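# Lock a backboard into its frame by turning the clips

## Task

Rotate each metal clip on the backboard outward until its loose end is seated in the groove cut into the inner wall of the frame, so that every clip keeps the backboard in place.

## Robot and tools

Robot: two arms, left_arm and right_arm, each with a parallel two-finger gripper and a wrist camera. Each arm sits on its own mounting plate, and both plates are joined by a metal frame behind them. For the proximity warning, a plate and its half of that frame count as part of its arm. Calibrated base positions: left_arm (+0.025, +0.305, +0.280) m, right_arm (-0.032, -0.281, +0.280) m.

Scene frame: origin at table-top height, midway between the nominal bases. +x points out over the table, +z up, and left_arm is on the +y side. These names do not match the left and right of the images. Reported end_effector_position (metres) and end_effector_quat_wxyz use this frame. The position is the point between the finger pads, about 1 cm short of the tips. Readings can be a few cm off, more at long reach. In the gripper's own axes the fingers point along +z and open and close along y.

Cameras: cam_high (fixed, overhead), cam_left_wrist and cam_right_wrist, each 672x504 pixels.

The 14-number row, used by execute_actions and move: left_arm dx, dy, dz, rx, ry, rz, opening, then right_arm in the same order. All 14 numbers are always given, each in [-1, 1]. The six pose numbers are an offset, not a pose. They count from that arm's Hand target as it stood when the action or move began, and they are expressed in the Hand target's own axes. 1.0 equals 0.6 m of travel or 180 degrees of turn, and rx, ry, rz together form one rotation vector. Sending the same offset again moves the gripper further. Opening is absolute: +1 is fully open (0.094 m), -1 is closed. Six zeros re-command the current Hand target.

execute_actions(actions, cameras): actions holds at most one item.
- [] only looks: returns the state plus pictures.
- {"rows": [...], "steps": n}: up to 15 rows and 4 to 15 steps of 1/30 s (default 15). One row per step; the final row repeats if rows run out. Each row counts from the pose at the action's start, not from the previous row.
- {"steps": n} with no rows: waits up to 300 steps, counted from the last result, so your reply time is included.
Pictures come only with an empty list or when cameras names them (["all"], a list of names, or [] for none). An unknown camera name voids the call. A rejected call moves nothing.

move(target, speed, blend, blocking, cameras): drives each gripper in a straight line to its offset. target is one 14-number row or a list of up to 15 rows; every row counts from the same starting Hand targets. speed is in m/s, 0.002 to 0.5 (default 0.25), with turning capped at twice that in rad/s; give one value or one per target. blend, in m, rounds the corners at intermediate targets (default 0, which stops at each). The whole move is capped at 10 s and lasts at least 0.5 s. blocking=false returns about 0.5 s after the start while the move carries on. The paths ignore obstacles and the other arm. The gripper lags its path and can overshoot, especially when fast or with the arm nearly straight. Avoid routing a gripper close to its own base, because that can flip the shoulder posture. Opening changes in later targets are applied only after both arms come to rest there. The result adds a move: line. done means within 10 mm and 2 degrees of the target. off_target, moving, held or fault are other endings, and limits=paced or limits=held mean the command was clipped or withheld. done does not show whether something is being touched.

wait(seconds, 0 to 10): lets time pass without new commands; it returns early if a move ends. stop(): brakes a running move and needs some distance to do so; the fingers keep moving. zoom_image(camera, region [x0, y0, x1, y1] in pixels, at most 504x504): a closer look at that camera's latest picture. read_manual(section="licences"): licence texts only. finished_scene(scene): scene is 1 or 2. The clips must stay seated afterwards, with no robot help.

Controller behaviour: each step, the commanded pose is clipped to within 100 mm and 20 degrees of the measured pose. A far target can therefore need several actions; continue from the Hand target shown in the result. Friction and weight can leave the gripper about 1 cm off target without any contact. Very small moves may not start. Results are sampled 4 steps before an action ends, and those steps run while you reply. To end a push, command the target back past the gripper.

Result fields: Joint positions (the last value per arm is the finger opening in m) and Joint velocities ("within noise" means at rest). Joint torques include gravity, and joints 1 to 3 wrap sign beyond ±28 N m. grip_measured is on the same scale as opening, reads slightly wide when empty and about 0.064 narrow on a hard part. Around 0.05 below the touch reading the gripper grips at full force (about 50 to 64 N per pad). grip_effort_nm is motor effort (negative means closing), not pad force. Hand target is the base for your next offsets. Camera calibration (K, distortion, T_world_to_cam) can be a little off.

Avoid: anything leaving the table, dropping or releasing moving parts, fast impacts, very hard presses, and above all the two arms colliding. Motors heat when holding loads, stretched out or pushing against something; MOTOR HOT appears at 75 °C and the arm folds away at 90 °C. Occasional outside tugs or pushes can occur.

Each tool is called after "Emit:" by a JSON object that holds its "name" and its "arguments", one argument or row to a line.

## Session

Emit:
{"name": "execute_actions", "arguments": {
  "actions": [],
  "cameras": ["all"]
}}

Scene clock: 0.00 s of 6600.00 s.
left_arm: end_effector_position=(+0.1515, -0.0197, +0.2933) grip_measured=+1.000 grip_effort_nm=n/a end_effector_quat_wxyz=(+0.180, +0.628, +0.684, -0.327) | right_arm: end_effector_position=(+0.2788, -0.5966, +0.3966) grip_measured=+1.000 grip_effort_nm=n/a end_effector_quat_wxyz=(+0.170, +0.865, +0.462, -0.099)
Joint positions: left_arm=[-0.91 1.663 0.632 0.002 0.551 0.401 0.094] | right_arm=[-0.614 1.981 1.718 -1.052 0.319 1.453 0.094]
Joint velocities: within noise
Joint torques (N m): no reading
Motor temperatures (°C): left_arm=[27 34 27 30 23 27 26] | right_arm=[23 35 30 28 23 24 25]
Heat: left arm: 34 °C; right arm: 35 °C.
Hand target: left_arm +0.1519, -0.0226, +0.2980; +0.184, +0.628, +0.679, -0.332 | right_arm +0.2765, -0.5971, +0.3981; +0.170, +0.864, +0.462, -0.105
camera_calibration:
cam_left_wrist: T_world_to_cam=[[-0.97366, 0.00357014, 0.227975, 0.0815795], [-0.0667594, 0.951592, -0.300025, 0.159475], [-0.218011, -0.307342, -0.926289, 0.382225], [0, 0, 0, 1]] pos_world=[0.173406, -0.0345723, 0.3833]
cam_right_wrist: T_world_to_cam=[[-0.835207, 0.510457, -0.204605, 0.619567], [0.498544, 0.859845, 0.110096, 0.367302], [0.232128, -0.0100522, -0.972633, 0.400534], [0, 0, 0, 1]] pos_world=[0.241375, -0.628058, 0.475901]

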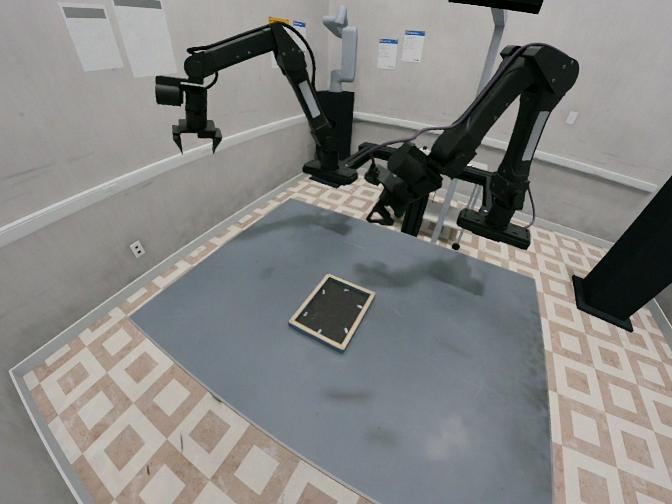

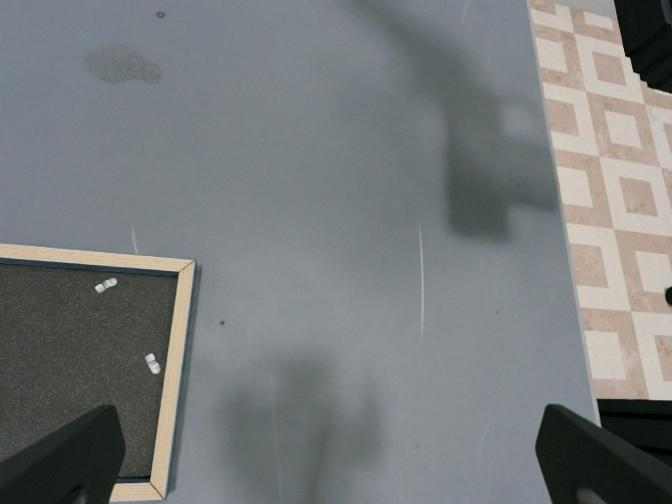

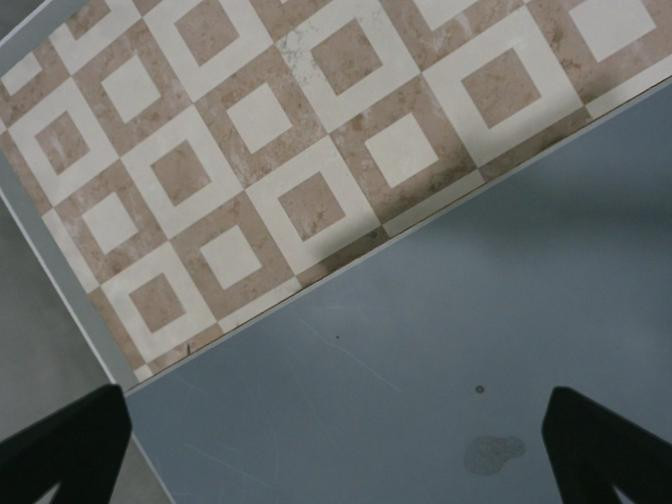

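Emit:
{"name": "zoom_image", "arguments": {
  "camera": "cam_high",
  "region": [272, 262, 392, 362]
}}

Scaled by 4.200 from the camera's 672x504 image, which has a finer 960x720 frame.

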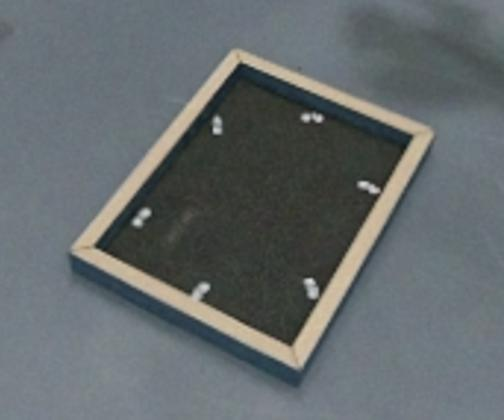

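Emit:
{"name": "move", "arguments": {
  "target": [-0.042,0.3153,0.1013,-0.063,0.2402,0.0373,-0.38,0.3838,-0.3648,0.0488,0.1665,-0.0433,0.8126,-0.38],
  "speed": 0.4
}}

Scene clock: 9.17 s of 6600.00 s.
left_arm: end_effector_position=(+0.3285, -0.0823, +0.2323) grip_measured=-0.377 grip_effort_nm=-0.120 end_effector_quat_wxyz=(+0.002, +0.720, +0.694, -0.001) | right_arm: end_effector_position=(+0.2209, -0.3207, +0.2520) grip_measured=-0.378 grip_effort_nm=-0.115 end_effector_quat_wxyz=(+0.655, -0.671, +0.305, -0.167)
Joint positions: left_arm=[-0.89 2.596 2.134 -1.107 -0.012 0.697 0.029] | right_arm=[-0.849 2.561 0.958 -1.157 -1.33 2.106 0.029]
Joint velocities: within noise
Joint torques (N m): left_arm=[-0.34 -12.33 7.46 0.1 -0.04 0.04] | right_arm=[-0.39 -6.42 -0.03 -1.43 -0.37 0.03]
Motor temperatures (°C): left_arm=[27 36 29 30 23 27 26] | right_arm=[23 37 31 29 23 24 25]
Heat: left arm: 36 °C; right arm: 37 °C.
Hand target: left_arm +0.3299, -0.0844, +0.2302; +0.000, +0.723, +0.691, +0.001 | right_arm +0.2201, -0.3201, +0.2504; +0.538, -0.716, +0.423, -0.137
Off the commanded pose: left_arm 0.003 m, 1 deg | right_arm 0.002 m, 94 deg; orientation clipped.
joint sent to its limit (right arm) — joint 6 (wrist roll), upper limit.
Kept back: nothing.
move: off_target (right_arm); limits=paced
camera_calibration:
cam_left_wrist: T_world_to_cam=[[-0.999442, 0.0328696, 0.00595489, 0.330532], [0.0324371, 0.912355, 0.408112, 0.0122401], [0.00798152, 0.408078, -0.912912, 0.326652], [0, 0, 0, 1]] pos_world=[0.327344, -0.155331, 0.291241]
cam_right_wrist: T_world_to_cam=[[0.189411, -0.0386274, 0.981138, -0.300407], [0.40728, -0.906123, -0.114301, -0.314787], [0.893446, 0.421248, -0.155898, 0.0625597], [0, 0, 0, 1]] pos_world=[0.129213, -0.323193, 0.268513]

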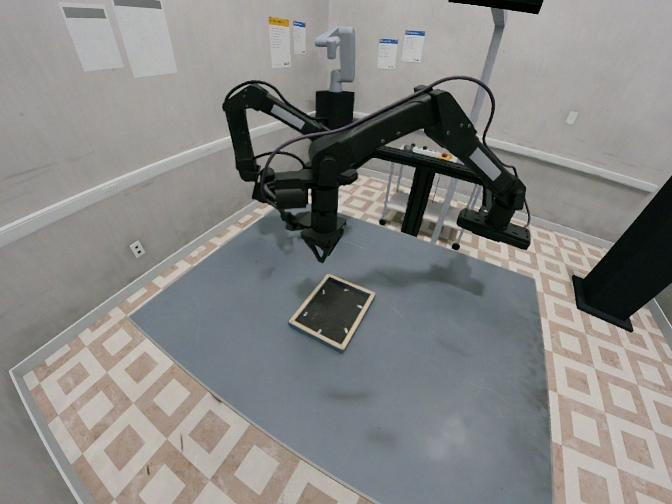

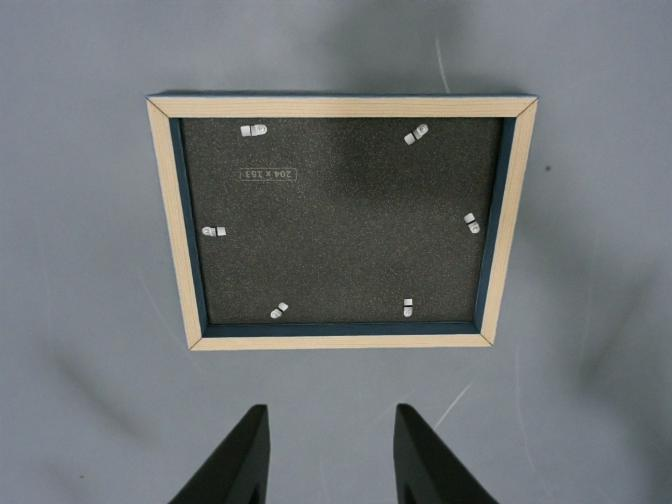

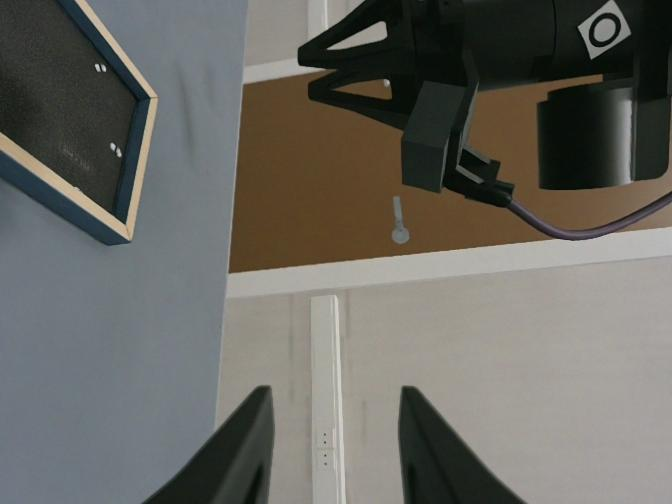

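Emit:
{"name": "zoom_image", "arguments": {
  "camera": "cam_left_wrist",
  "region": [170, 90, 350, 225]
}}

Emit:
{"name": "zoom_image", "arguments": {
  "camera": "cam_left_wrist",
  "region": [350, 90, 530, 225]
}}

Emit:
{"name": "zoom_image", "arguments": {
  "camera": "cam_left_wrist",
  "region": [170, 220, 350, 355]
}}

Emit:
{"name": "zoom_image", "arguments": {
  "camera": "cam_left_wrist",
  "region": [350, 200, 530, 335]
}}

Scaled by 2.800 from the camera's 672x504 image, which has a finer 960x720 frame.

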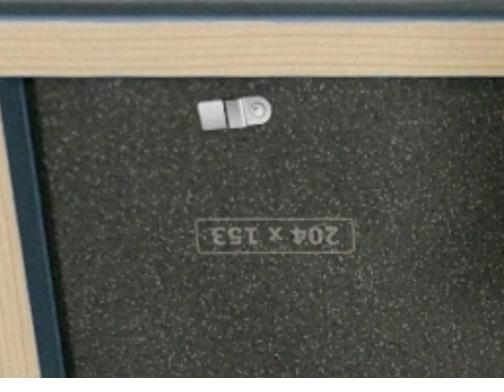

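Scaled by 2.800 from the camera's 672x504 image, which has a finer 960x720 frame.

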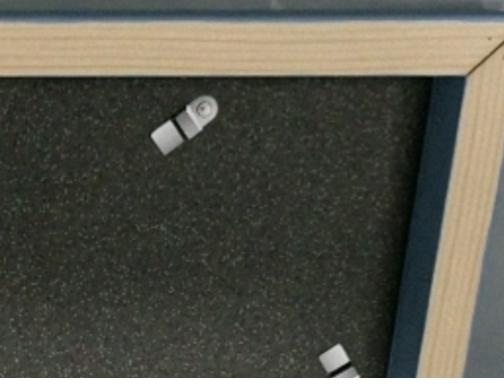

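Scaled by 2.800 from the camera's 672x504 image, which has a finer 960x720 frame.

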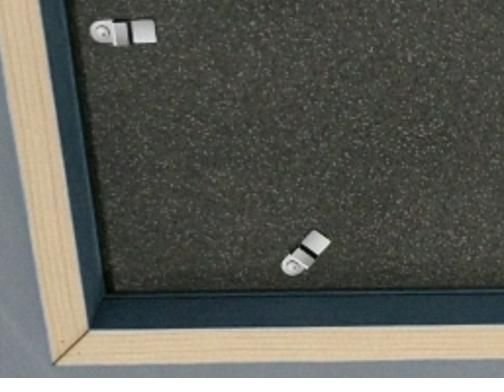

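Scaled by 2.800 from the camera's 672x504 image, which has a finer 960x720 frame.

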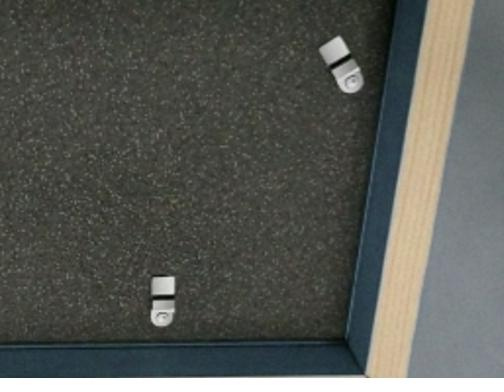

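Emit:
{"name": "move", "arguments": {
  "target": [0,0,0,0,0,0,-0.38,0,0,0,-0.4756,-0.3102,-0.5556,-0.36],
  "speed": 0.4,
  "cameras": []
}}

Scene clock: 20.47 s of 6600.00 s.
left_arm: end_effector_position=(+0.3285, -0.0822, +0.2323) grip_measured=-0.377 grip_effort_nm=-0.120 end_effector_quat_wxyz=(+0.002, +0.720, +0.694, -0.001) | right_arm: end_effector_position=(+0.2217, -0.3181, +0.2475) grip_measured=-0.361 grip_effort_nm=0.037 end_effector_quat_wxyz=(+0.125, +0.844, +0.517, -0.078)
Joint positions: left_arm=[-0.89 2.596 2.134 -1.107 -0.012 0.697 0.029] | right_arm=[0.114 1.747 0.779 -0.615 0.305 2.106 0.03]
Joint velocities: within noise
Joint torques (N m): left_arm=[-0.34 -12.3 7.45 0.1 -0.05 0.04] | right_arm=[0.51 -7.97 3.62 0.09 0.37 0.05]
Motor temperatures (°C): left_arm=[27 38 30 30 23 27 26] | right_arm=[23 38 30 29 23 24 25]
Heat: left arm: 38 °C; right arm: 38 °C.
Hand target: left_arm +0.3300, -0.0844, +0.2302; +0.000, +0.723, +0.691, +0.001 | right_arm +0.2201, -0.3201, +0.2504; +0.170, +0.864, +0.462, -0.105
Off the commanded pose: left_arm 0.003 m, 1 deg | right_arm 0.004 m, 9 deg.
joint sent to its limit (right arm) — joint 6 (wrist roll), upper limit.
Kept back: nothing.
move: off_target (right_arm)
No camera images: "cameras" was empty.

Emit:
{"name": "move", "arguments": {
  "target": [0.1935,0.0563,0.1833,0,0,-0.504,-0.3,0.1907,0.0347,0.0277,-0.0796,0.1335,-0.6665,-0.3],
  "speed": 0.4
}}

Scene clock: 24.07 s of 6600.00 s.
left_arm: end_effector_position=(+0.3725, +0.0259, +0.1289) grip_measured=-0.303 grip_effort_nm=0.168 end_effector_quat_wxyz=(+0.005, +0.023, +1.000, -0.004) | right_arm: end_effector_position=(+0.3007, -0.2545, +0.2047) grip_measured=-0.301 grip_effort_nm=0.042 end_effector_quat_wxyz=(+0.011, +0.024, +1.000, -0.005)
Joint positions: left_arm=[-0.658 2.596 1.682 -0.643 -0.012 -0.633 0.033] | right_arm=[0.14 2.067 1.061 -0.536 0.023 0.134 0.033]
Joint velocities: within noise
Joint torques (N m): left_arm=[-0.1 -11.73 3.47 0.34 -0.05 -0.14] | right_arm=[0.51 -7.34 6.39 -0.06 -0.11 -0.09]
Motor temperatures (°C): left_arm=[27 38 30 30 23 27 26] | right_arm=[23 38 30 29 23 24 25]
Heat: left arm: 38 °C; right arm: 38 °C.
Hand target: left_arm +0.3691, +0.0301, +0.1205; +0.001, +0.017, +1.000, +0.001 | right_arm +0.3001, -0.2499, +0.2005; +0.001, +0.016, +1.000, +0.000
Off the commanded pose: left_arm 0.010 m, 1 deg | right_arm 0.006 m, 2 deg.
Kept back: nothing.
move: done
camera_calibration:
cam_left_wrist: T_world_to_cam=[[-0.0422207, -0.99898, 0.0159955, 0.0403945], [-0.913893, 0.0450844, 0.403445, 0.329827], [-0.403754, 0.00241556, -0.914864, 0.351859], [0, 0, 0, 1]] pos_world=[0.445197, 0.0246333, 0.18819]
cam_right_wrist: T_world_to_cam=[[-0.043034, -0.999059, 0.00537813, -0.241382], [-0.907208, 0.0413312, 0.418647, 0.23462], [-0.418476, 0.013137, -0.908133, 0.40057], [0, 0, 0, 1]] pos_world=[0.37009, -0.256115, 0.266846]

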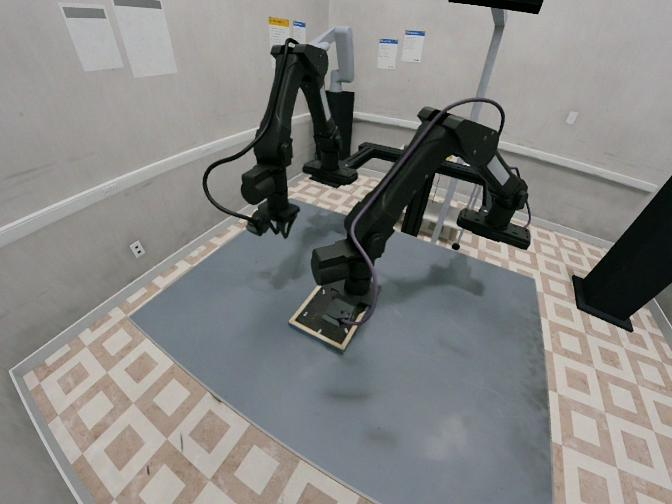

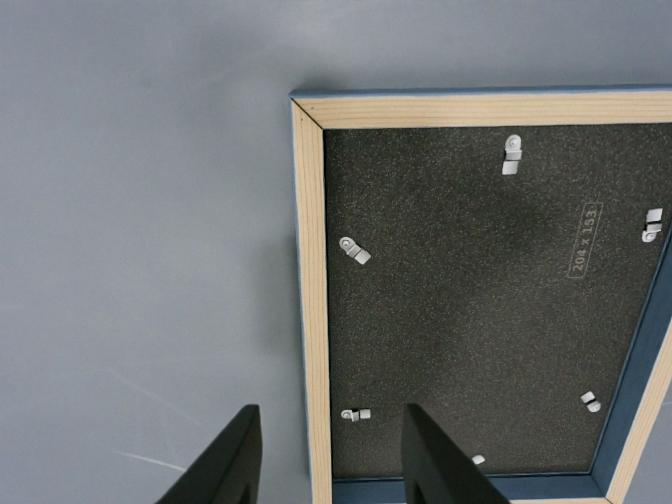

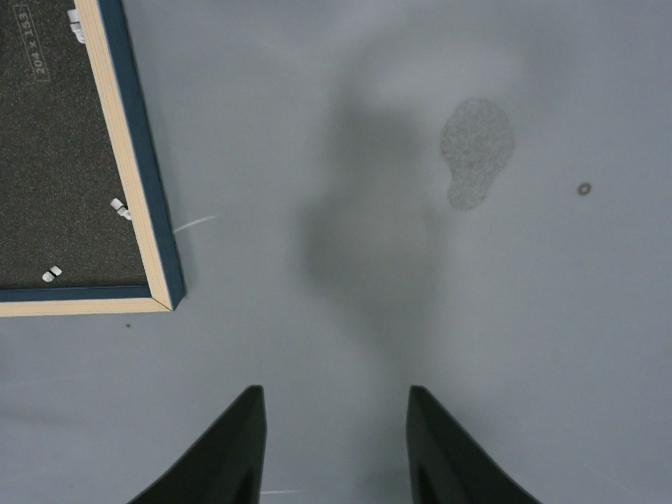

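Emit:
{"name": "move", "arguments": {
  "target": [0.007,0.003,0.1,0,0,0,-0.3,-0.1252,0.2107,0.1667,0,0,0,-0.3],
  "speed": 0.2,
  "cameras": ["cam_left_wrist","cam_right_wrist"]
}}

Scene clock: 25.83 s of 6600.00 s.
left_arm: end_effector_position=(+0.3599, +0.0348, +0.0635) grip_measured=-0.303 grip_effort_nm=0.168 end_effector_quat_wxyz=(-0.006, +0.022, +1.000, +0.004) | right_arm: end_effector_position=(+0.3841, -0.1250, +0.1100) grip_measured=-0.301 grip_effort_nm=0.037 end_effector_quat_wxyz=(+0.015, +0.012, +1.000, +0.003)
Joint positions: left_arm=[-0.658 2.752 1.682 -0.515 -0.012 -0.635 0.033] | right_arm=[0.413 2.624 1.652 -0.565 0.019 0.383 0.033]
Joint velocities: within noise
Joint torques (N m): left_arm=[-0.09 -11.77 4.86 0.29 -0.04 -0.11] | right_arm=[-0.18 -10.71 6.71 0.05 -0.04 0.07]
Motor temperatures (°C): left_arm=[27 38 30 30 23 27 26] | right_arm=[23 38 31 29 23 24 25]
Heat: left arm: 38 °C; right arm: 38 °C.
Hand target: left_arm +0.3652, +0.0321, +0.0604; +0.001, +0.017, +1.000, +0.001 | right_arm +0.3793, -0.1261, +0.1005; +0.000, +0.016, +1.000, +0.000
Off the commanded pose: left_arm 0.007 m, 1 deg | right_arm 0.011 m, 2 deg.
Kept back: nothing.
move: off_target (right_arm)
camera_calibration:
cam_left_wrist: T_world_to_cam=[[-0.0401478, -0.999194, -0.000568729, 0.0501807], [-0.904999, 0.0361218, 0.423877, 0.340143], [-0.423515, 0.0175324, -0.905719, 0.292939], [0, 0, 0, 1]] pos_world=[0.433908, 0.0327177, 0.12117]
cam_right_wrist: T_world_to_cam=[[-0.0200389, -0.999758, -0.00904813, -0.115277], [-0.910986, 0.0145292, 0.41218, 0.343401], [-0.411949, 0.0165024, -0.911057, 0.346079], [0, 0, 0, 1]] pos_world=[0.453091, -0.12595, 0.172712]
Images, in order (width x height): cam_left_wrist 672x504, cam_right_wrist 672x504.

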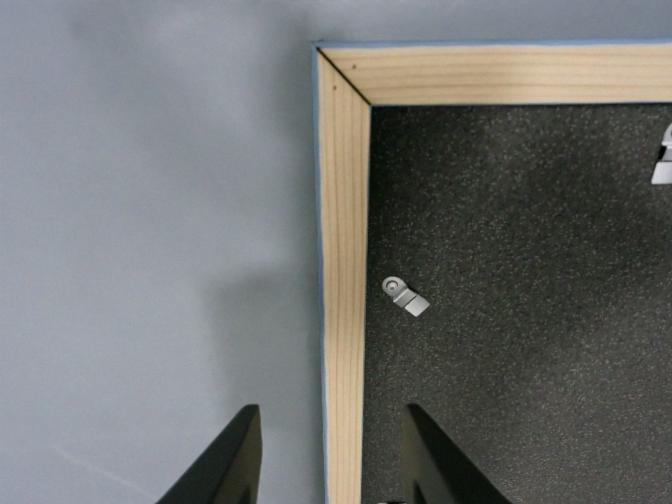

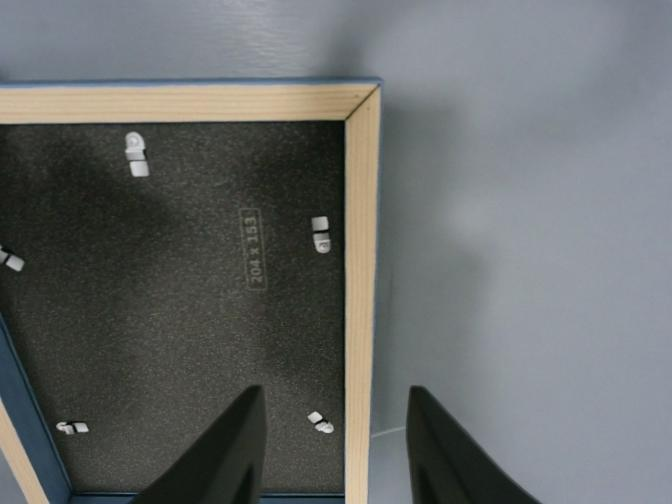

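Emit:
{"name": "move", "arguments": {
  "target": [-0.0092,-0.0242,0.03,0,0,0,-0.2,-0.0133,0.0,0.1,0,0,0,-0.3],
  "speed": 0.15,
  "cameras": ["cam_left_wrist","cam_right_wrist"]
}}

Scene clock: 27.73 s of 6600.00 s.
left_arm: end_effector_position=(+0.3710, +0.0186, +0.0461) grip_measured=-0.203 grip_effort_nm=0.168 end_effector_quat_wxyz=(+0.003, +0.019, +1.000, -0.004) | right_arm: end_effector_position=(+0.3859, -0.1250, +0.0485) grip_measured=-0.301 grip_effort_nm=0.051 end_effector_quat_wxyz=(+0.001, +0.014, +1.000, -0.003)
Joint positions: left_arm=[-0.67 2.84 1.796 -0.516 -0.012 -0.653 0.037] | right_arm=[0.41 2.826 1.785 -0.525 0.019 0.385 0.033]
Joint velocities: within noise
Joint torques (N m): left_arm=[-0.55 -11.84 5.52 0.11 -0.05 -0.12] | right_arm=[-0.38 -11.47 6.09 0.2 -0.01 -0.04]
Motor temperatures (°C): left_arm=[27 39 29 30 23 27 26] | right_arm=[23 38 31 29 23 24 25]
Heat: left arm: 39 °C; right arm: 38 °C.
Hand target: left_arm +0.3703, +0.0175, +0.0424; +0.001, +0.017, +1.000, +0.001 | right_arm +0.3874, -0.1264, +0.0406; +0.001, +0.016, +1.000, +0.000
Off the commanded pose: left_arm 0.004 m, 1 deg | right_arm 0.008 m, 0 deg.
Kept back: nothing.
move: done
camera_calibration:
cam_left_wrist: T_world_to_cam=[[-0.034603, -0.999297, 0.0144312, 0.0316066], [-0.913232, 0.0374818, 0.405713, 0.362018], [-0.405969, 0.000859891, -0.913887, 0.27628], [0, 0, 0, 1]] pos_world=[0.443861, 0.0177777, 0.105157]
cam_right_wrist: T_world_to_cam=[[-0.0243206, -0.999702, 0.0021322, -0.114633], [-0.898902, 0.0228016, 0.437556, 0.36547], [-0.437475, 0.008725, -0.899188, 0.299067], [0, 0, 0, 1]] pos_world=[0.456568, -0.125541, 0.109249]
Images, in order (width x height): cam_left_wrist 672x504, cam_right_wrist 672x504.

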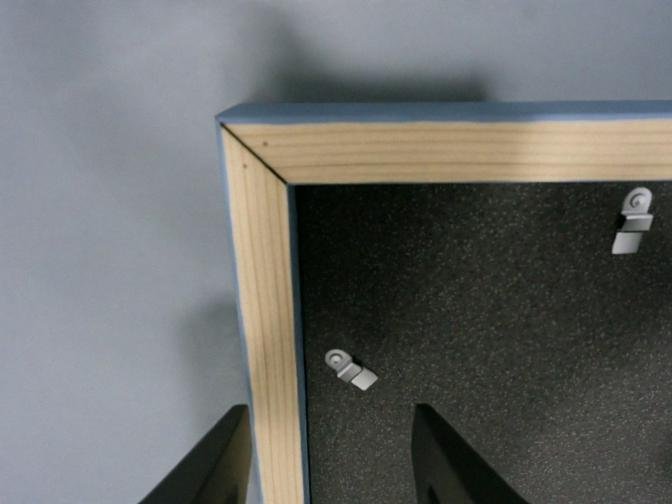

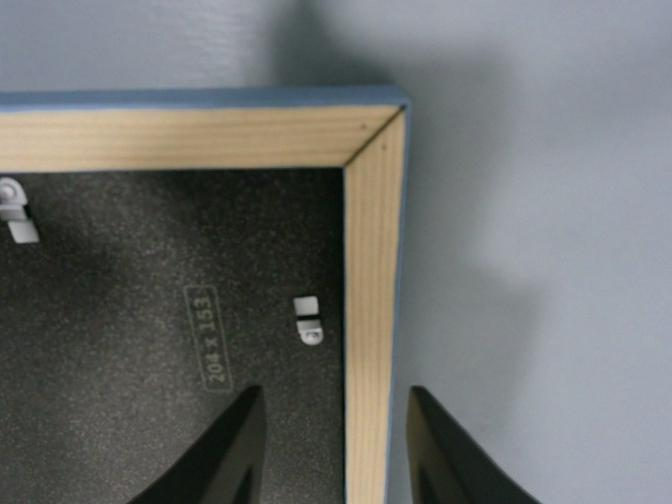

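Emit:
{"name": "move", "arguments": {
  "target": [0.0083,0.004,0.033,0,0,0,-0.2,-0.0117,0.0,0.035,0,0,0,-0.3],
  "speed": 0.08,
  "cameras": ["cam_left_wrist","cam_right_wrist"]
}}

Scene clock: 29.20 s of 6600.00 s.
left_arm: end_effector_position=(+0.3610, +0.0265, +0.0257) grip_measured=-0.203 grip_effort_nm=0.168 end_effector_quat_wxyz=(-0.008, +0.018, +1.000, +0.005) | right_arm: end_effector_position=(+0.3970, -0.1237, +0.0305) grip_measured=-0.301 grip_effort_nm=0.042 end_effector_quat_wxyz=(+0.007, +0.016, +1.000, +0.000)
Joint positions: left_arm=[-0.67 2.888 1.796 -0.497 -0.012 -0.655 0.037] | right_arm=[0.403 2.904 1.874 -0.522 0.019 0.381 0.033]
Joint velocities: within noise
Joint torques (N m): left_arm=[-0.7 -11.89 5.3 0.32 -0.03 -0.12] | right_arm=[-0.31 -11.19 6.2 0.13 -0.04 -0.08]
Motor temperatures (°C): left_arm=[27 39 29 30 23 27 26] | right_arm=[23 38 31 29 23 24 25]
Heat: left arm: 39 °C; right arm: 38 °C.
Hand target: left_arm +0.3653, +0.0202, +0.0226; +0.001, +0.016, +1.000, +0.001 | right_arm +0.3945, -0.1265, +0.0196; +0.001, +0.016, +1.000, +0.000
Off the commanded pose: left_arm 0.008 m, 1 deg | right_arm 0.012 m, 1 deg.
Kept back: nothing.
move: off_target (right_arm)
camera_calibration:
cam_left_wrist: T_world_to_cam=[[-0.0325945, -0.999462, -0.00351144, 0.0392095], [-0.903867, 0.0279771, 0.426898, 0.357146], [-0.426571, 0.0170884, -0.904293, 0.26036], [0, 0, 0, 1]] pos_world=[0.435152, 0.0247474, 0.0831147]
cam_right_wrist: T_world_to_cam=[[-0.0267773, -0.999636, -0.00320528, -0.11189], [-0.904318, 0.0228573, 0.426248, 0.38582], [-0.426019, 0.0143124, -0.904601, 0.28402], [0, 0, 0, 1]] pos_world=[0.466905, -0.124733, 0.0921114]
Images, in order (width x height): cam_left_wrist 672x504, cam_right_wrist 672x504.

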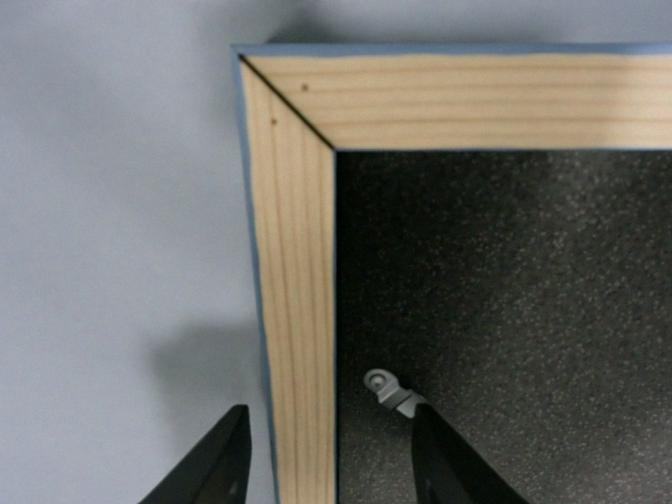

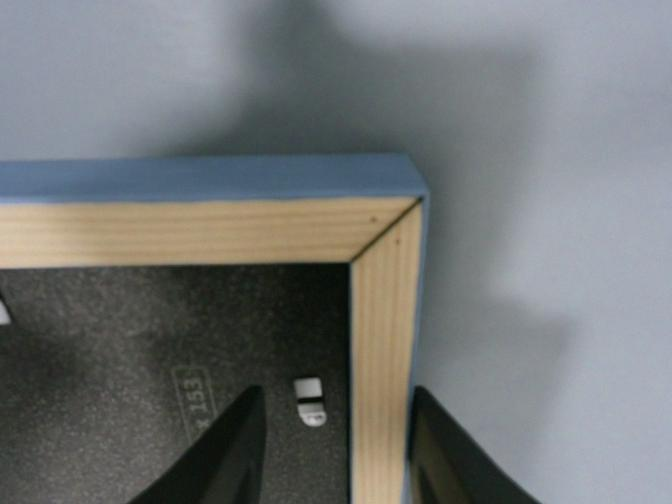

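Emit:
{"name": "move", "arguments": {
  "target": [
    [-0.005,-0.0133,-0.015,0,0,0,-0.2,0,0.0,0.005,0,0,0,-0.3],
    [-0.005,-0.0133,0.002,0,0,0,-0.2,0,0.0,0.012,0,0,0,-0.3]
  ],
  "speed": 0.06,
  "cameras": ["cam_left_wrist","cam_right_wrist"]
}}

Scene clock: 30.00 s of 6600.00 s.
left_arm: end_effector_position=(+0.3662, +0.0200, +0.0291) grip_measured=-0.203 grip_effort_nm=0.159 end_effector_quat_wxyz=(-0.001, +0.017, +1.000, +0.000) | right_arm: end_effector_position=(+0.3967, -0.1238, +0.0287) grip_measured=-0.301 grip_effort_nm=0.032 end_effector_quat_wxyz=(+0.006, +0.015, +1.000, -0.001)
Joint positions: left_arm=[-0.674 2.888 1.816 -0.5 -0.012 -0.659 0.037] | right_arm=[0.403 2.91 1.878 -0.522 0.019 0.38 0.033]
Joint velocities: within noise
Joint torques (N m): left_arm=[-0.24 -13.35 3.66 0.2 0 -0.04] | right_arm=[-0.25 -11.12 6.26 0.17 -0.08 -0.1]
Motor temperatures (°C): left_arm=[27 39 29 30 23 27 26] | right_arm=[23 39 31 29 23 24 25]
Heat: left arm: 39 °C; right arm: 39 °C.
Hand target: left_arm +0.3659, +0.0201, +0.0290; -0.002, +0.017, +1.000, +0.000 (not the last commanded pose) | right_arm +0.3943, -0.1265, +0.0165; +0.000, +0.016, +1.000, +0.000 (not the last commanded pose)
Off the commanded pose: left_arm 0.011 m, 0 deg | right_arm 0.017 m, 1 deg.
Kept back: nothing.
move: held (left_arm; a check stopped the path), off_target (right_arm; braked when a check withheld steps of left_arm); path passed 1 of 2 targets; limits=held
pose unreachable (left arm): on one or more control steps of this call this arm could not follow its commanded pose, so it was not sent that pose on those steps. It may still have moved: this result reports where it is.
cause: moving toward the commanded pose would bring a part of the arm too close to another arm (this arm's wrist (the part past joint 4) and the right arm's wrist (the part past joint 4)).
camera_calibration:
cam_left_wrist: T_world_to_cam=[[-0.0316163, -0.999474, 0.00724007, 0.0322441], [-0.909605, 0.0317743, 0.414258, 0.363033], [-0.41427, 0.00651171, -0.910131, 0.261632], [0, 0, 0, 1]] pos_world=[0.439622, 0.0189883, 0.087497]
cam_right_wrist: T_world_to_cam=[[-0.0263804, -0.999648, -0.00263928, -0.112155], [-0.903715, 0.02272, 0.427532, 0.386062], [-0.427321, 0.0136636, -0.903996, 0.282655], [0, 0, 0, 1]] pos_world=[0.466716, -0.124749, 0.090169]
Images, in order (width x height): cam_left_wrist 672x504, cam_right_wrist 672x504.

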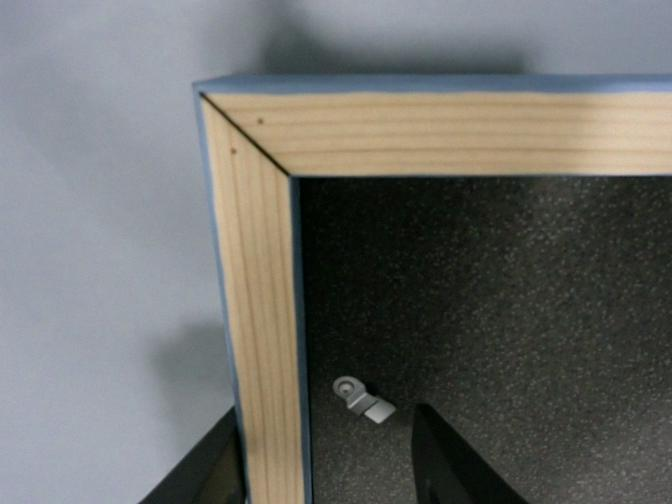

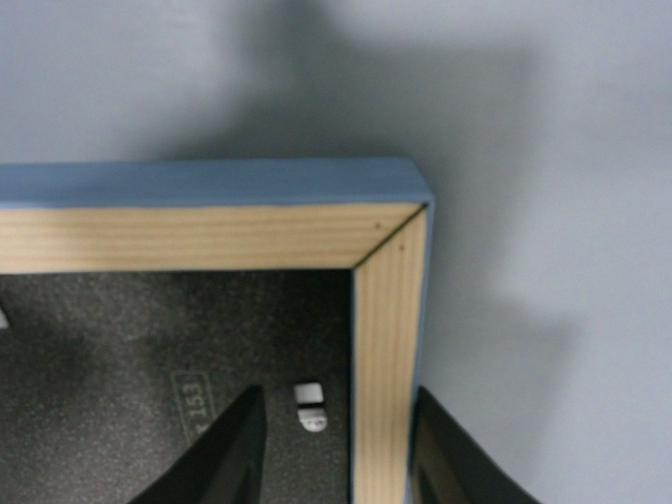

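Emit:
{"name": "move", "arguments": {
  "target": [0.0033,0.0017,0.014,0,0,0,-0.2,0,0.0,0.012,0,0,0,-0.3],
  "speed": 0.06,
  "cameras": ["cam_left_wrist","cam_right_wrist"]
}}

Scene clock: 31.13 s of 6600.00 s.
left_arm: end_effector_position=(+0.3670, +0.0193, +0.0291) grip_measured=-0.203 grip_effort_nm=0.164 end_effector_quat_wxyz=(+0.000, +0.017, +1.000, -0.001) | right_arm: end_effector_position=(+0.3971, -0.1236, +0.0229) grip_measured=-0.301 grip_effort_nm=0.032 end_effector_quat_wxyz=(+0.006, +0.015, +1.000, -0.001)
Joint positions: left_arm=[-0.674 2.888 1.816 -0.496 -0.012 -0.659 0.037] | right_arm=[0.403 2.931 1.897 -0.522 0.019 0.38 0.033]
Joint velocities: within noise
Joint torques (N m): left_arm=[-0.27 -11.67 3.69 0.34 -0.01 -0.05] | right_arm=[-0.25 -10.8 6.26 0.21 0.02 -0.06]
Motor temperatures (°C): left_arm=[27 39 29 30 23 27 26] | right_arm=[23 39 31 29 23 24 25]
Heat: left arm: 39 °C; right arm: 39 °C.
Hand target: left_arm +0.3640, +0.0212, +0.0206; -0.002, +0.017, +1.000, +0.000 | right_arm +0.3945, -0.1264, +0.0095; +0.001, +0.016, +1.000, +0.000
Off the commanded pose: left_arm 0.009 m, 0 deg | right_arm 0.014 m, 1 deg.
Kept back: nothing.
move: off_target (right_arm)
camera_calibration:
cam_left_wrist: T_world_to_cam=[[-0.0315847, -0.99945, 0.0101216, 0.0314529], [-0.910837, 0.0329512, 0.411448, 0.364257], [-0.411555, 0.0037763, -0.911377, 0.261043], [0, 0, 0, 1]] pos_world=[0.440206, 0.0184472, 0.0877177]
cam_right_wrist: T_world_to_cam=[[-0.0259827, -0.99966, -0.00207439, -0.112127], [-0.90311, 0.0225834, 0.428815, 0.38857], [-0.428623, 0.0130152, -0.90339, 0.277964], [0, 0, 0, 1]] pos_world=[0.467149, -0.124482, 0.0842525]
Images, in order (width x height): cam_left_wrist 672x504, cam_right_wrist 672x504.

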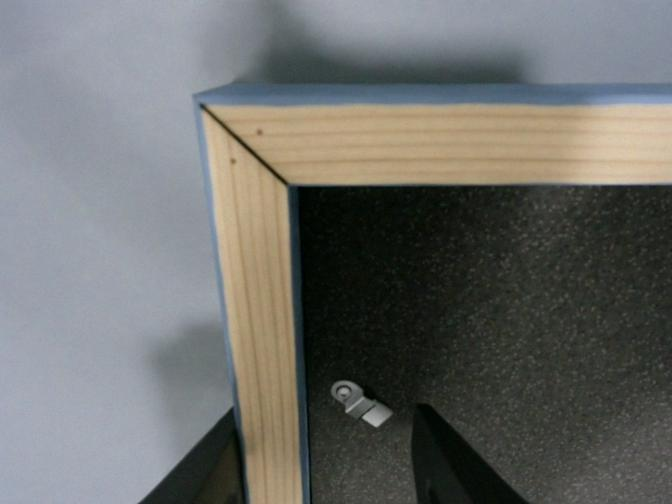

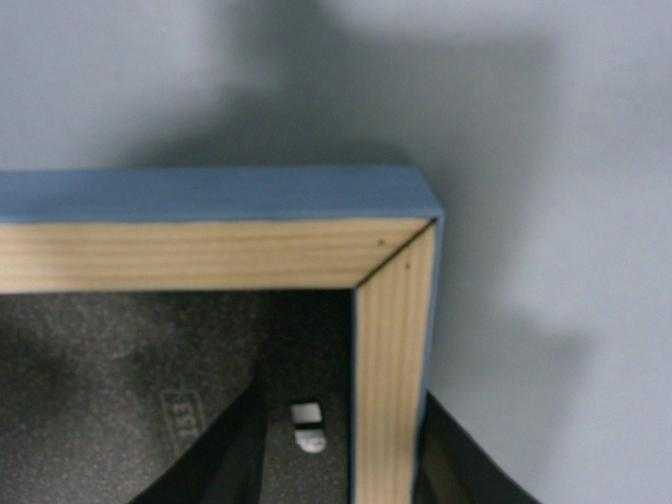

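Emit:
{"name": "move", "arguments": {
  "target": [0.006,0.000,0.016,0,0,0,-0.2,0,-0.004,0.0,0,0,0,-0.5],
  "speed": 0.06,
  "cameras": ["cam_left_wrist","cam_right_wrist"]
}}

Emit:
{"name": "zoom_image", "arguments": {
  "camera": "cam_right_wrist",
  "region": [240, 350, 440, 500]
}}

Scene clock: 32.17 s of 6600.00 s.
left_arm: end_effector_position=(+0.3665, +0.0205, +0.0244) grip_measured=-0.203 grip_effort_nm=0.159 end_effector_quat_wxyz=(+0.001, +0.017, +1.000, -0.001) | right_arm: end_effector_position=(+0.3981, -0.1266, +0.0228) grip_measured=-0.498 grip_effort_nm=-0.159 end_effector_quat_wxyz=(+0.006, +0.016, +1.000, -0.004)
Joint positions: left_arm=[-0.674 2.899 1.816 -0.484 -0.014 -0.659 0.037] | right_arm=[0.398 2.931 1.897 -0.522 0.024 0.376 0.024]
Joint velocities: within noise
Joint torques (N m): left_arm=[-0.68 -10.67 3.59 0.44 0.02 -0.1] | right_arm=[-0.35 -11.12 5.65 0.25 -0.13 -0.11]
Motor temperatures (°C): left_arm=[27 39 29 30 23 27 26] | right_arm=[23 39 31 29 23 24 25]
Heat: left arm: 39 °C; right arm: 39 °C.
Hand target: left_arm +0.3603, +0.0214, +0.0110; -0.002, +0.017, +1.000, +0.000 | right_arm +0.3945, -0.1288, +0.0095; +0.001, +0.016, +1.000, +0.000
Off the commanded pose: left_arm 0.015 m, 0 deg | right_arm 0.014 m, 1 deg.
Kept back: nothing.
move: off_target (left_arm, right_arm)
camera_calibration:
cam_left_wrist: T_world_to_cam=[[-0.0312072, -0.999477, 0.00848207, 0.0325822], [-0.91179, 0.0319438, 0.409412, 0.366088], [-0.409469, 0.00504273, -0.91231, 0.25577], [0, 0, 0, 1]] pos_world=[0.439542, 0.0195812, 0.0831841]
cam_right_wrist: T_world_to_cam=[[-0.0271751, -0.999626, 0.00312824, -0.114809], [-0.903675, 0.0259043, 0.427434, 0.390224], [-0.427356, 0.00878868, -0.904041, 0.277385], [0, 0, 0, 1]] pos_world=[0.468058, -0.127313, 0.0843317]
Images, in order (width x height): cam_left_wrist 672x504, cam_right_wrist 672x504.

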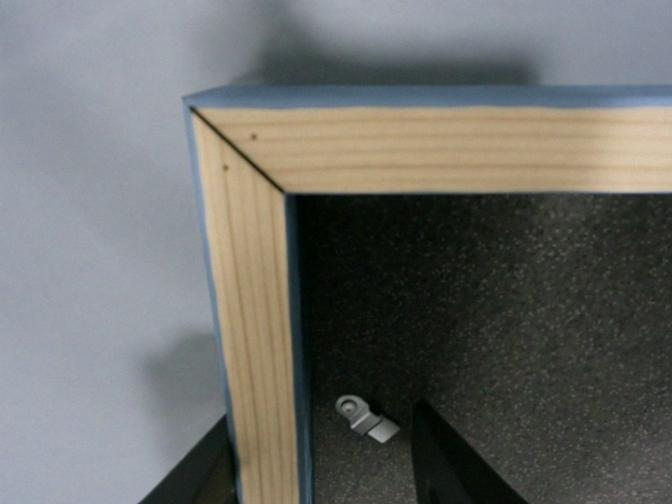

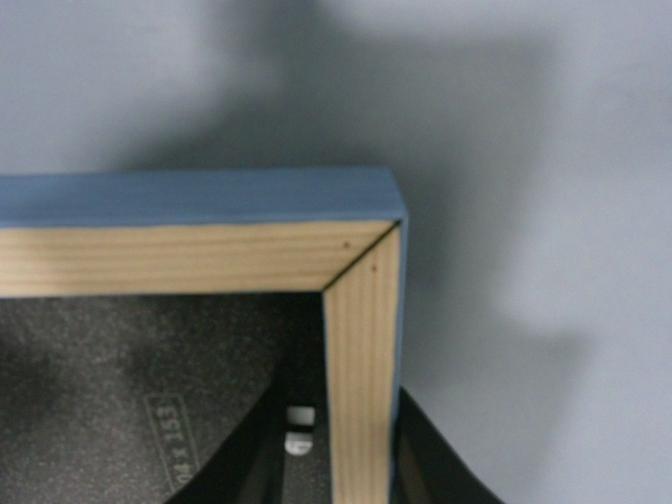

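Scaled by 2.520 from the camera's 672x504 image, which has a finer 960x720 frame.

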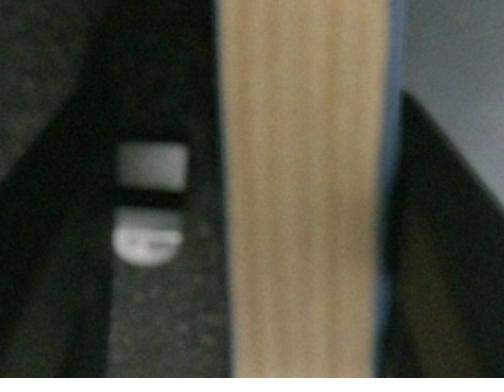

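Emit:
{"name": "move", "arguments": {
  "target": [
    [0.010,0.000,-0.015,0,0,0,-0.2,0,-0.003,0.0,0,0,0,-0.58],
    [0.006,0.000,-0.001,0,0,0,-0.2,0,-0.003,0.0,0,0,0,-0.58]
  ],
  "speed": 0.06,
  "cameras": ["cam_left_wrist","cam_right_wrist"]
}}

Emit:
{"name": "zoom_image", "arguments": {
  "camera": "cam_right_wrist",
  "region": [240, 350, 440, 500]
}}

Scene clock: 33.80 s of 6600.00 s.
left_arm: end_effector_position=(+0.3655, +0.0210, +0.0235) grip_measured=-0.203 grip_effort_nm=0.154 end_effector_quat_wxyz=(+0.006, +0.014, +1.000, -0.004) | right_arm: end_effector_position=(+0.3984, -0.1286, +0.0228) grip_measured=-0.578 grip_effort_nm=-0.154 end_effector_quat_wxyz=(+0.006, +0.016, +1.000, -0.004)
Joint positions: left_arm=[-0.674 2.891 1.79 -0.454 -0.014 -0.665 0.037] | right_arm=[0.394 2.931 1.897 -0.523 0.025 0.374 0.02]
Joint velocities: within noise
Joint torques (N m): left_arm=[-1.05 -10.71 3.93 0.3 0.03 -0.09] | right_arm=[-0.4 -11.25 5.08 0.3 -0.1 -0.1]
Motor temperatures (°C): left_arm=[27 39 29 30 23 27 26] | right_arm=[23 39 31 29 23 24 25]
Heat: left arm: 39 °C; right arm: 39 °C.
Hand target: left_arm +0.3567, +0.0215, +0.0117; -0.002, +0.017, +1.000, +0.000 | right_arm +0.3944, -0.1307, +0.0095; +0.001, +0.016, +1.000, +0.000
Off the commanded pose: left_arm 0.015 m, 1 deg | right_arm 0.014 m, 1 deg.
Kept back: nothing.
move: off_target (left_arm, right_arm)
camera_calibration:
cam_left_wrist: T_world_to_cam=[[-0.0258172, -0.999541, 0.0158285, 0.0309674], [-0.915633, 0.0299984, 0.400894, 0.367209], [-0.401185, -0.00414317, -0.915988, 0.251846], [0, 0, 0, 1]] pos_world=[0.438065, 0.020981, 0.0829856]
cam_right_wrist: T_world_to_cam=[[-0.0286929, -0.999577, 0.00467307, -0.116161], [-0.903313, 0.0279309, 0.428073, 0.390725], [-0.428022, 0.00806143, -0.903732, 0.277708], [0, 0, 0, 1]] pos_world=[0.468479, -0.129264, 0.0842575]
Images, in order (width x height): cam_left_wrist 672x504, cam_right_wrist 672x504.

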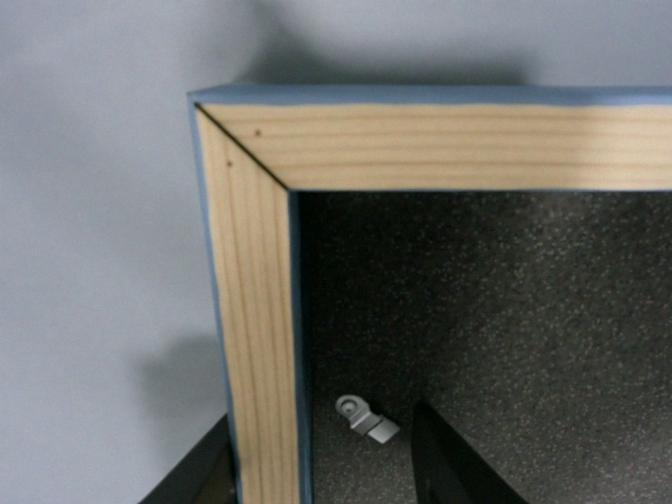

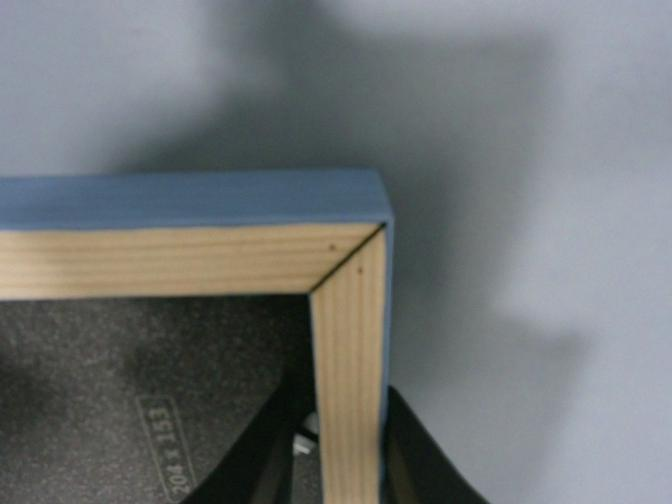

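Scaled by 2.520 from the camera's 672x504 image, which has a finer 960x720 frame.

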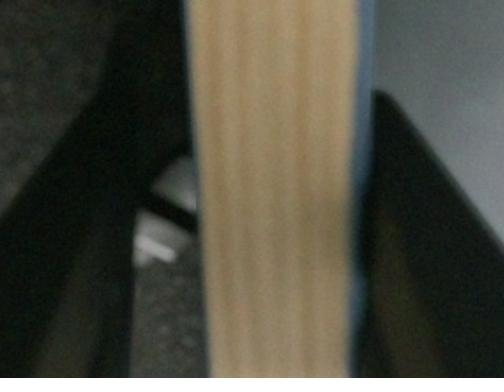

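Emit:
{"name": "move", "arguments": {
  "target": [
    [-0.0038,0.000,-0.045,0,0,0,-0.2,0,-0.002,0.0,0,0,0,-0.64],
    [-0.0038,0.000,-0.012,0,0,0,-0.2,0,-0.002,0.0,0,0,0,-0.64]
  ],
  "speed": 0.06,
  "cameras": ["cam_left_wrist","cam_right_wrist"]
}}

Emit:
{"name": "zoom_image", "arguments": {
  "camera": "cam_right_wrist",
  "region": [240, 350, 440, 500]
}}

Scene clock: 35.60 s of 6600.00 s.
left_arm: end_effector_position=(+0.3570, +0.0264, +0.0246) grip_measured=-0.203 grip_effort_nm=0.154 end_effector_quat_wxyz=(-0.005, +0.016, +1.000, +0.004) | right_arm: end_effector_position=(+0.3992, -0.1299, +0.0228) grip_measured=-0.638 grip_effort_nm=-0.120 end_effector_quat_wxyz=(+0.007, +0.016, +1.000, -0.005)
Joint positions: left_arm=[-0.677 2.879 1.767 -0.47 -0.014 -0.665 0.037] | right_arm=[0.391 2.931 1.897 -0.522 0.026 0.369 0.017]
Joint velocities: within noise
Joint torques (N m): left_arm=[-0.61 -11.11 5.41 0.27 0.01 -0.06] | right_arm=[-0.25 -11.47 4.89 0.29 -0.1 -0.06]
Motor temperatures (°C): left_arm=[27 40 29 30 23 27 26] | right_arm=[23 39 31 29 23 24 24]
Heat: left arm: 40 °C; right arm: 39 °C.
Hand target: left_arm +0.3589, +0.0214, +0.0188; -0.002, +0.017, +1.000, +0.000 | right_arm +0.3943, -0.1318, +0.0095; +0.001, +0.016, +1.000, +0.000
Off the commanded pose: left_arm 0.008 m, 1 deg | right_arm 0.014 m, 1 deg.
Kept back: nothing.
move: off_target (right_arm)
camera_calibration:
cam_left_wrist: T_world_to_cam=[[-0.0287103, -0.999587, -0.00103657, 0.0375757], [-0.906446, 0.0255979, 0.421545, 0.355175], [-0.421345, 0.0130423, -0.906807, 0.255964], [0, 0, 0, 1]] pos_world=[0.430875, 0.0251301, 0.0824266]
cam_right_wrist: T_world_to_cam=[[-0.0268144, -0.999628, 0.00506625, -0.118259], [-0.903901, 0.0264103, 0.426926, 0.391527], [-0.426901, 0.0068684, -0.904272, 0.277445], [0, 0, 0, 1]] pos_world=[0.469172, -0.130461, 0.0843317]
Images, in order (width x height): cam_left_wrist 672x504, cam_right_wrist 672x504.

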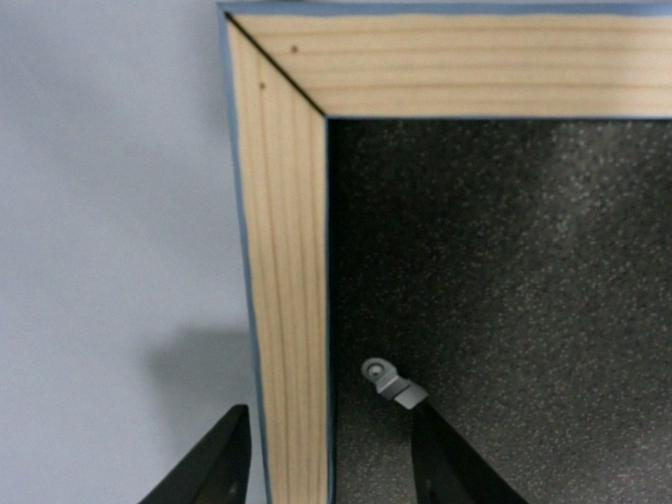

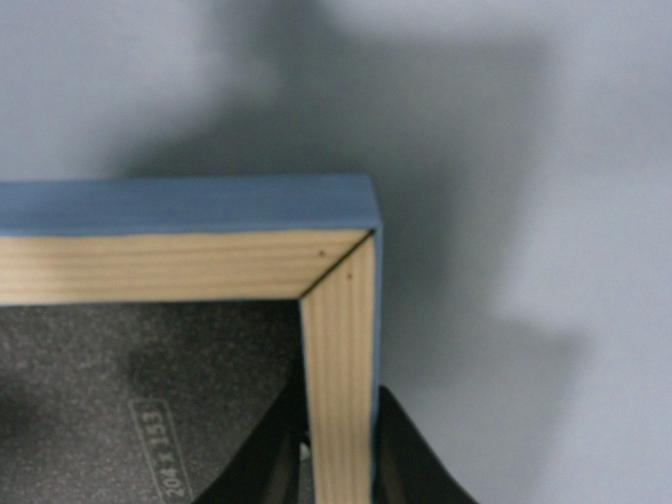

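Scaled by 2.520 from the camera's 672x504 image, which has a finer 960x720 frame.

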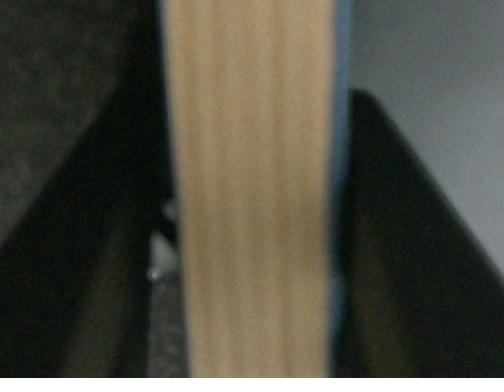

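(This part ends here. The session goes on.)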